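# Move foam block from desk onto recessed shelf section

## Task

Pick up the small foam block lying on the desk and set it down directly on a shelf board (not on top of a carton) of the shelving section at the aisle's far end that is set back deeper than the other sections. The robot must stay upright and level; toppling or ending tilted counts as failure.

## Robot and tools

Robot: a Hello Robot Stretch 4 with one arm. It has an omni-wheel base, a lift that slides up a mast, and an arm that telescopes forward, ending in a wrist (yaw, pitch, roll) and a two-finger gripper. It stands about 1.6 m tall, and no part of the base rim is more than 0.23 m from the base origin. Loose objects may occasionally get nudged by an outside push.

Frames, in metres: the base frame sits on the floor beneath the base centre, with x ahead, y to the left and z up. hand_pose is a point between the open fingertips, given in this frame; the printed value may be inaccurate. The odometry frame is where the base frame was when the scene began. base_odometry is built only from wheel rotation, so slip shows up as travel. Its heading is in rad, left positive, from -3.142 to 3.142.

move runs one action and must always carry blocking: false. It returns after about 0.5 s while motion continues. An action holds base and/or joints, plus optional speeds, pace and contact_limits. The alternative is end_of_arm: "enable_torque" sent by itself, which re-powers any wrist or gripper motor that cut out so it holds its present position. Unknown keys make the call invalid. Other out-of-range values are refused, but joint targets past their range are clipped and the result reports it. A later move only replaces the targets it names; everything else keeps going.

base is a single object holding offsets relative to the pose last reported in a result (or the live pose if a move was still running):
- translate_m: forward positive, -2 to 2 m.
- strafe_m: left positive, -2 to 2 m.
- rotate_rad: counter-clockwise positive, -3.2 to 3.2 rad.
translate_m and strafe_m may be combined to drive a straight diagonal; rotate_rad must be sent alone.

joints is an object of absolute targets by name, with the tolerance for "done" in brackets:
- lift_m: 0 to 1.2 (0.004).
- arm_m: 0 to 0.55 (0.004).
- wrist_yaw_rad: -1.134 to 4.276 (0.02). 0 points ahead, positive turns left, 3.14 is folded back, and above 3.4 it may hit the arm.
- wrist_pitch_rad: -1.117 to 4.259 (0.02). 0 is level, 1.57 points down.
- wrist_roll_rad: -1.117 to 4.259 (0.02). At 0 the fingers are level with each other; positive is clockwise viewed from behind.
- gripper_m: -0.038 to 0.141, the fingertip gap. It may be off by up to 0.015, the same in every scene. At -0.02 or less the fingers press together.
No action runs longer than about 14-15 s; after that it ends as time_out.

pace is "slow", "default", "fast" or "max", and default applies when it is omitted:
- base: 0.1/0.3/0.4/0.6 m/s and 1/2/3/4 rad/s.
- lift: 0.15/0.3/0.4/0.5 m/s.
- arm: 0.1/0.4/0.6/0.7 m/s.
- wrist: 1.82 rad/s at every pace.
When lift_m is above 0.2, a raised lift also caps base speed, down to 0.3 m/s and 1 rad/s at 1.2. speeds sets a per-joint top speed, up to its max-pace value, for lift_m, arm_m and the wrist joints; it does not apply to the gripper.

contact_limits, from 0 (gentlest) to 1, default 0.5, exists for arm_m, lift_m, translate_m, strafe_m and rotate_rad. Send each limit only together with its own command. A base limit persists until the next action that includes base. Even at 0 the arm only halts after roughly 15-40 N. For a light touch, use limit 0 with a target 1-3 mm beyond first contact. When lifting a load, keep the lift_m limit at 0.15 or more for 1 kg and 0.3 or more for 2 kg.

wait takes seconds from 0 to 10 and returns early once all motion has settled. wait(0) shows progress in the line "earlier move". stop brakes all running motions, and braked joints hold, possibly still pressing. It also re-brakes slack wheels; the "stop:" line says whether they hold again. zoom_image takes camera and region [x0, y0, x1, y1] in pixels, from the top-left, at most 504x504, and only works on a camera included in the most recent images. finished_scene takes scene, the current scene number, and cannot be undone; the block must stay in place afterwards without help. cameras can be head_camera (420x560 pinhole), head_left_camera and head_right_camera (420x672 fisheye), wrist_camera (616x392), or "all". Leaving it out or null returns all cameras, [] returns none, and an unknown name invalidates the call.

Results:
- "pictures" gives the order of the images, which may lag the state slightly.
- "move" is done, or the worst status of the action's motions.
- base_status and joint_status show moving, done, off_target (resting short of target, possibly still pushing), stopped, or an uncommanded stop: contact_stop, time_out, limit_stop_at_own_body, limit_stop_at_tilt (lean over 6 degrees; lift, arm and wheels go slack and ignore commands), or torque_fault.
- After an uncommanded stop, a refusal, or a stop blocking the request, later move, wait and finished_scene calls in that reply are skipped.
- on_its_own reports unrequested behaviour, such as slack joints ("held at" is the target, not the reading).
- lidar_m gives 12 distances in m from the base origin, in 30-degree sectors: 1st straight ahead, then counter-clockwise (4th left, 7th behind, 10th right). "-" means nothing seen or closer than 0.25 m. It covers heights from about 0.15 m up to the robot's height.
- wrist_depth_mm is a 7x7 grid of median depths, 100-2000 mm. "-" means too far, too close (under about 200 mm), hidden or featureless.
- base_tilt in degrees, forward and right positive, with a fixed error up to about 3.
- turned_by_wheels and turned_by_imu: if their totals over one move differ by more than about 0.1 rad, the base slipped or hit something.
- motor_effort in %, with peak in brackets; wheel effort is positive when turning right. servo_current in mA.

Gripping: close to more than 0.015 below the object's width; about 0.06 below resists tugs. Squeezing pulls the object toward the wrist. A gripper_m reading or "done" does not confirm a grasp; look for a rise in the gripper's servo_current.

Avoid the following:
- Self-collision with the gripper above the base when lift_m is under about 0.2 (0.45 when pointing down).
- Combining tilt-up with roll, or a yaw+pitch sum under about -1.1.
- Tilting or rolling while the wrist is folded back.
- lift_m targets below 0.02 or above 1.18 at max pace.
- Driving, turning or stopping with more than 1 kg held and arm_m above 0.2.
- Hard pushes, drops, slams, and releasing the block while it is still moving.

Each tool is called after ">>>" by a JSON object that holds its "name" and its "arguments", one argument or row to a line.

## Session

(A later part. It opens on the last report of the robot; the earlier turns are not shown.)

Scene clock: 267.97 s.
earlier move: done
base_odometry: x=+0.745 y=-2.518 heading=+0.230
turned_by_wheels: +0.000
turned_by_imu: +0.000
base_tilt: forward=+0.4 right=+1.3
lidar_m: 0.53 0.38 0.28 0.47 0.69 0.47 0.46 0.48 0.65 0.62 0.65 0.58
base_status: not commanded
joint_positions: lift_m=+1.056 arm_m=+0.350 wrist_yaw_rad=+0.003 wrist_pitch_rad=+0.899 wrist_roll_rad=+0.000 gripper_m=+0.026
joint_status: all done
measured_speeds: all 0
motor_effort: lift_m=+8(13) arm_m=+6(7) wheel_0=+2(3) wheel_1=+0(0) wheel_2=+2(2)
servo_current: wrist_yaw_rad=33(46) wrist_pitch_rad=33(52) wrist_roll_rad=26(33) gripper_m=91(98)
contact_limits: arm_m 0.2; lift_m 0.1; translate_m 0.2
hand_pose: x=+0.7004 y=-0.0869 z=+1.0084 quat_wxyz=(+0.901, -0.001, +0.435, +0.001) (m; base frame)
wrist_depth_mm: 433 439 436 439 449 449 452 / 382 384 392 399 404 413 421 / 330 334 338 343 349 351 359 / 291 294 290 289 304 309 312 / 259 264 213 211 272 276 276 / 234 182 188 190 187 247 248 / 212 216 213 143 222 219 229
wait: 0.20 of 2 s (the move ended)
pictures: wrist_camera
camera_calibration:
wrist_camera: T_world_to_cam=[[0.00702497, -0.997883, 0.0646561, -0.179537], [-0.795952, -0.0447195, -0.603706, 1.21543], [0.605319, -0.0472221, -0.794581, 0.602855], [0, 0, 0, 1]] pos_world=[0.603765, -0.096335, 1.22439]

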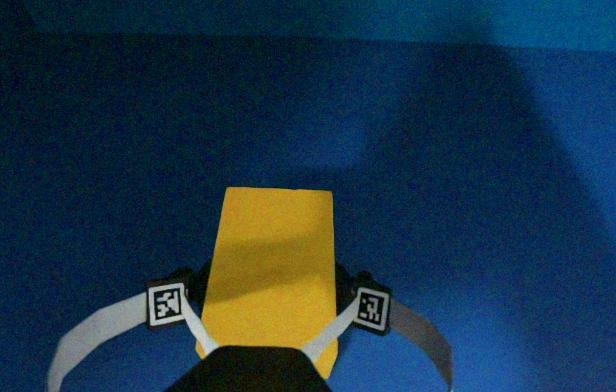

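Contact. Release.

>>> {"name": "move", "arguments": {
  "joints": {"gripper_m":0.13},
  "blocking": false,
  "cameras": []
}}

>>> {"name": "wait", "arguments": {
  "seconds": 3,
  "cameras": ["wrist_camera"]
}}

>>> {"name": "move", "arguments": {
  "joints": {"lift_m":1.14},
  "pace": "slow",
  "blocking": false,
  "cameras": []
}}

>>> {"name": "wait", "arguments": {
  "seconds": 3,
  "cameras": ["wrist_camera"]
}}

>>> {"name": "move", "arguments": {
  "joints": {"arm_m":0.05},
  "blocking": false,
  "cameras": []
}}

>>> {"name": "wait", "arguments": {
  "seconds": 3,
  "cameras": ["head_right_camera","wrist_camera"]
}}

Scene clock: 278.30 s.
move: moving
base_odometry: x=+0.745 y=-2.518 heading=+0.230
turned_by_wheels: +0.000
turned_by_imu: -0.001
base_tilt: forward=+0.3 right=+1.5
lidar_m: 0.54 0.38 0.28 0.49 0.69 0.50 0.46 0.48 0.66 0.64 0.68 0.58
base_status: not commanded
joint_positions: lift_m=+1.056 arm_m=+0.350 wrist_yaw_rad=+0.003 wrist_pitch_rad=+0.899 wrist_roll_rad=+0.000 gripper_m=+0.046
joint_status: gripper_m moving
measured_speeds: translate_m=+0.000 strafe_m=+0.000 rotate_rad=+0.000 lift_m=-0.001 arm_m=+0.000 wrist_yaw_rad=+0.000 wrist_pitch_rad=+0.000 wrist_roll_rad=+0.000
motor_effort: lift_m=+9(9) arm_m=+6(7) wheel_0=+2(3) wheel_1=+0(0) wheel_2=+2(2)
servo_current: wrist_yaw_rad=20(39) wrist_pitch_rad=46(46) wrist_roll_rad=26(33) gripper_m=52(78)
contact_limits: arm_m 0.2; lift_m 0.1; translate_m 0.2
hand_pose: x=+0.7004 y=-0.0869 z=+1.0083 quat_wxyz=(+0.901, -0.001, +0.435, +0.001) (m; base frame)
wrist_depth_mm: 433 439 439 439 445 452 449 / 379 384 389 394 402 407 415 / 327 330 336 338 345 349 355 / 289 291 287 236 301 307 310 / 258 263 211 209 270 272 274 / 232 185 186 187 193 246 246 / 211 212 212 175 217 226 227
pictures: none
No camera images: "cameras" was empty.

Scene clock: 279.73 s.
earlier move: done
base_odometry: x=+0.745 y=-2.518 heading=+0.230
turned_by_wheels: +0.000
turned_by_imu: +0.000
base_tilt: forward=+0.4 right=+1.4
lidar_m: 0.55 0.36 0.29 0.52 0.70 0.50 0.46 0.49 0.64 0.63 0.65 0.56
base_status: not commanded
joint_positions: lift_m=+1.056 arm_m=+0.350 wrist_yaw_rad=+0.003 wrist_pitch_rad=+0.899 wrist_roll_rad=+0.000 gripper_m=+0.130
joint_status: all done
measured_speeds: all 0
motor_effort: lift_m=+11(11) arm_m=+6(7) wheel_0=+2(3) wheel_1=+0(0) wheel_2=+2(2)
servo_current: wrist_yaw_rad=39(46) wrist_pitch_rad=39(59) wrist_roll_rad=26(39) gripper_m=46(117)
contact_limits: arm_m 0.2; lift_m 0.1; translate_m 0.2
hand_pose: x=+0.7004 y=-0.0869 z=+1.0081 quat_wxyz=(+0.901, -0.001, +0.435, +0.001) (m; base frame)
wrist_depth_mm: 430 436 439 439 442 449 455 / 377 379 384 392 397 404 413 / 325 329 332 338 343 345 353 / 287 290 286 231 301 304 307 / 256 260 216 206 268 271 273 / 231 200 188 187 204 243 245 / 211 209 215 175 219 221 226
wait: 1.43 of 3 s (the move ended)
pictures: wrist_camera
camera_calibration:
wrist_camera: T_world_to_cam=[[0.00680582, -0.997887, 0.0646139, -0.179433], [-0.795958, -0.0445194, -0.603713, 1.21528], [0.605314, -0.0473212, -0.794579, 0.602604], [0, 0, 0, 1]] pos_world=[0.603765, -0.0964346, 1.22409]

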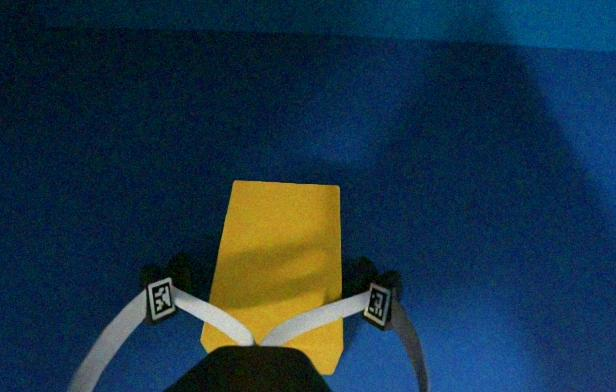

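Scene clock: 280.23 s.
move: moving
base_odometry: x=+0.745 y=-2.518 heading=+0.230
turned_by_wheels: +0.000
turned_by_imu: +0.000
base_tilt: forward=+0.4 right=+1.4
lidar_m: 0.55 0.38 0.28 0.47 0.70 0.47 0.45 0.49 0.64 0.63 0.68 0.56
base_status: not commanded
joint_positions: lift_m=+1.081 arm_m=+0.350 wrist_yaw_rad=+0.003 wrist_pitch_rad=+0.899 wrist_roll_rad=+0.000 gripper_m=+0.130
joint_status: lift_m moving
measured_speeds: translate_m=+0.000 strafe_m=+0.000 rotate_rad=+0.000 lift_m=+0.099 arm_m=+0.000 wrist_yaw_rad=+0.000 wrist_pitch_rad=+0.000 wrist_roll_rad=+0.000
motor_effort: lift_m=+25(27) arm_m=+6(7) wheel_0=+2(2) wheel_1=+0(0) wheel_2=+2(2)
servo_current: wrist_yaw_rad=39(46) wrist_pitch_rad=33(52) wrist_roll_rad=26(33) gripper_m=46(52)
contact_limits: arm_m 0.2; translate_m 0.2
hand_pose: x=+0.7004 y=-0.0869 z=+1.0332 quat_wxyz=(+0.901, -0.001, +0.435, +0.001) (m; base frame)
wrist_depth_mm: 436 445 442 449 452 452 449 / 397 402 404 413 418 427 433 / 345 349 351 355 357 366 373 / 306 307 312 303 319 322 325 / 273 277 268 225 286 289 291 / 248 205 206 204 202 260 263 / 228 226 191 193 236 237 244
pictures: none
No camera images: "cameras" was empty.

Scene clock: 281.33 s.
earlier move: done
base_odometry: x=+0.745 y=-2.518 heading=+0.230
turned_by_wheels: +0.000
turned_by_imu: +0.000
base_tilt: forward=+0.4 right=+1.2
lidar_m: 0.56 0.39 0.28 0.50 0.69 0.49 0.45 0.49 0.65 0.63 0.66 0.58
base_status: not commanded
joint_positions: lift_m=+1.140 arm_m=+0.350 wrist_yaw_rad=+0.003 wrist_pitch_rad=+0.899 wrist_roll_rad=+0.000 gripper_m=+0.130
joint_status: all done
measured_speeds: all 0
motor_effort: lift_m=+24(27) arm_m=+6(7) wheel_0=+2(3) wheel_1=+0(0) wheel_2=+2(2)
servo_current: wrist_yaw_rad=33(46) wrist_pitch_rad=33(52) wrist_roll_rad=26(33) gripper_m=46(52)
contact_limits: arm_m 0.2; translate_m 0.2
hand_pose: x=+0.7004 y=-0.0869 z=+1.0920 quat_wxyz=(+0.901, -0.001, +0.435, +0.001) (m; base frame)
wrist_depth_mm: 445 452 455 459 455 455 459 / 449 508 508 508 508 500 500 / 430 436 442 442 442 445 449 / 379 384 389 397 399 404 407 / 343 347 342 301 355 359 364 / 310 205 271 272 216 325 329 / 283 286 289 133 296 297 303
wait: 1.10 of 3 s (the move ended)
pictures: wrist_camera
camera_calibration:
wrist_camera: T_world_to_cam=[[0.0068184, -0.997887, 0.064615, -0.184863], [-0.796043, -0.0445235, -0.603601, 1.26583], [0.605202, -0.0473207, -0.794664, 0.669447], [0, 0, 0, 1]] pos_world=[0.603765, -0.0964346, 1.30799]

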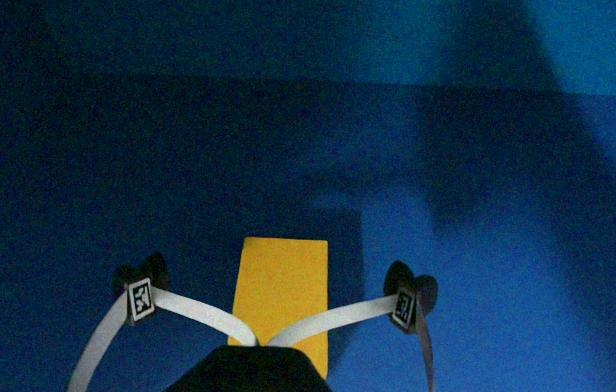

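Scene clock: 281.83 s.
move: moving
base_odometry: x=+0.745 y=-2.518 heading=+0.230
turned_by_wheels: +0.000
turned_by_imu: +0.000
base_tilt: forward=+0.4 right=+1.4
lidar_m: 0.55 0.39 0.28 0.47 0.68 0.47 0.45 0.49 0.65 0.64 0.65 0.57
base_status: not commanded
joint_positions: lift_m=+1.140 arm_m=+0.298 wrist_yaw_rad=+0.003 wrist_pitch_rad=+0.899 wrist_roll_rad=+0.000 gripper_m=+0.130
joint_status: arm_m moving
measured_speeds: translate_m=+0.000 strafe_m=+0.000 rotate_rad=+0.000 lift_m=+0.000 arm_m=-0.198 wrist_yaw_rad=+0.000 wrist_pitch_rad=+0.000 wrist_roll_rad=+0.000
motor_effort: lift_m=+24(24) arm_m=-6(10) wheel_0=+2(3) wheel_1=+0(0) wheel_2=+2(2)
servo_current: wrist_yaw_rad=33(46) wrist_pitch_rad=39(52) wrist_roll_rad=33(33) gripper_m=52(52)
contact_limits: translate_m 0.2
hand_pose: x=+0.6484 y=-0.0869 z=+1.0920 quat_wxyz=(+0.901, -0.001, +0.435, +0.001) (m; base frame)
wrist_depth_mm: 466 504 504 508 504 504 512 / 445 - - - - - - / 430 436 442 439 442 445 452 / 382 384 389 389 397 404 407 / 342 347 342 301 359 359 364 / 310 303 276 278 216 327 329 / 283 287 293 - 296 297 303
pictures: none
No camera images: "cameras" was empty.

Scene clock: 283.33 s.
earlier move: done
base_odometry: x=+0.745 y=-2.518 heading=+0.230
turned_by_wheels: +0.000
turned_by_imu: +0.000
base_tilt: forward=+0.2 right=+1.3
lidar_m: 0.54 0.38 0.26 0.48 0.68 0.49 0.45 0.49 0.65 0.63 0.65 0.57
base_status: not commanded
joint_positions: lift_m=+1.140 arm_m=+0.050 wrist_yaw_rad=+0.003 wrist_pitch_rad=+0.899 wrist_roll_rad=+0.000 gripper_m=+0.130
joint_status: all done
measured_speeds: all 0
motor_effort: lift_m=+24(24) arm_m=-6(10) wheel_0=+2(3) wheel_1=+0(0) wheel_2=+2(2)
servo_current: wrist_yaw_rad=46(46) wrist_pitch_rad=39(52) wrist_roll_rad=33(39) gripper_m=52(52)
contact_limits: translate_m 0.2
hand_pose: x=+0.4008 y=-0.0869 z=+1.0920 quat_wxyz=(+0.901, -0.001, +0.435, +0.001) (m; base frame)
wrist_depth_mm: 452 - - - - - - / 452 - - 442 - - - / 433 439 442 445 442 449 452 / 488 - - - - 946 - / 535 - - - - 891 - / - 190 177 - 200 - - / - - - - 1205 1205 -
wait: 1.50 of 3 s (the move ended)
pictures: head_right_camera, wrist_camera
camera_calibration:
wrist_camera: T_world_to_cam=[[0.0068272, -0.997887, 0.0646131, -0.182821], [-0.796127, -0.0445227, -0.603489, 1.02722], [0.605091, -0.0473201, -0.794749, 0.850911], [0, 0, 0, 1]] pos_world=[0.304165, -0.0964346, 1.30799]

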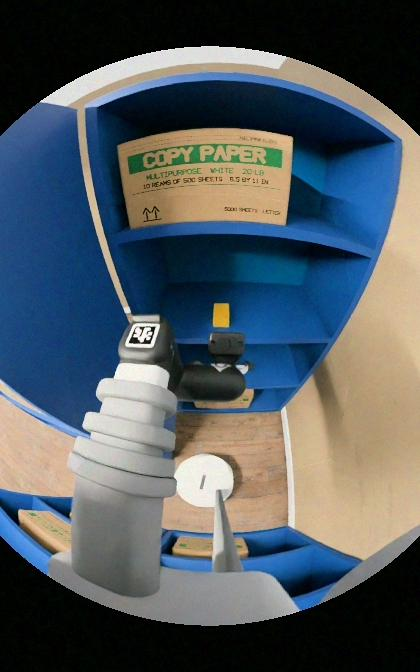

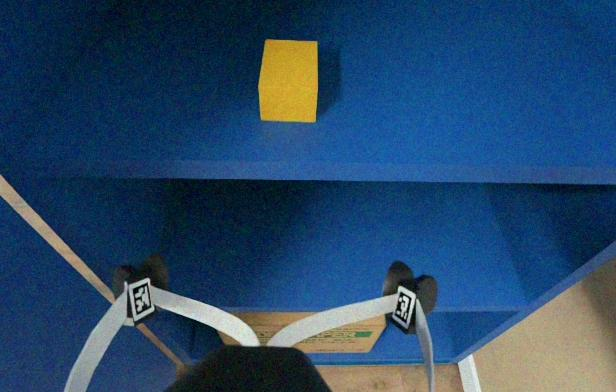

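>>> {"name": "finished_scene", "arguments": {
  "scene": 2
}}

The scene is finished: the task was done.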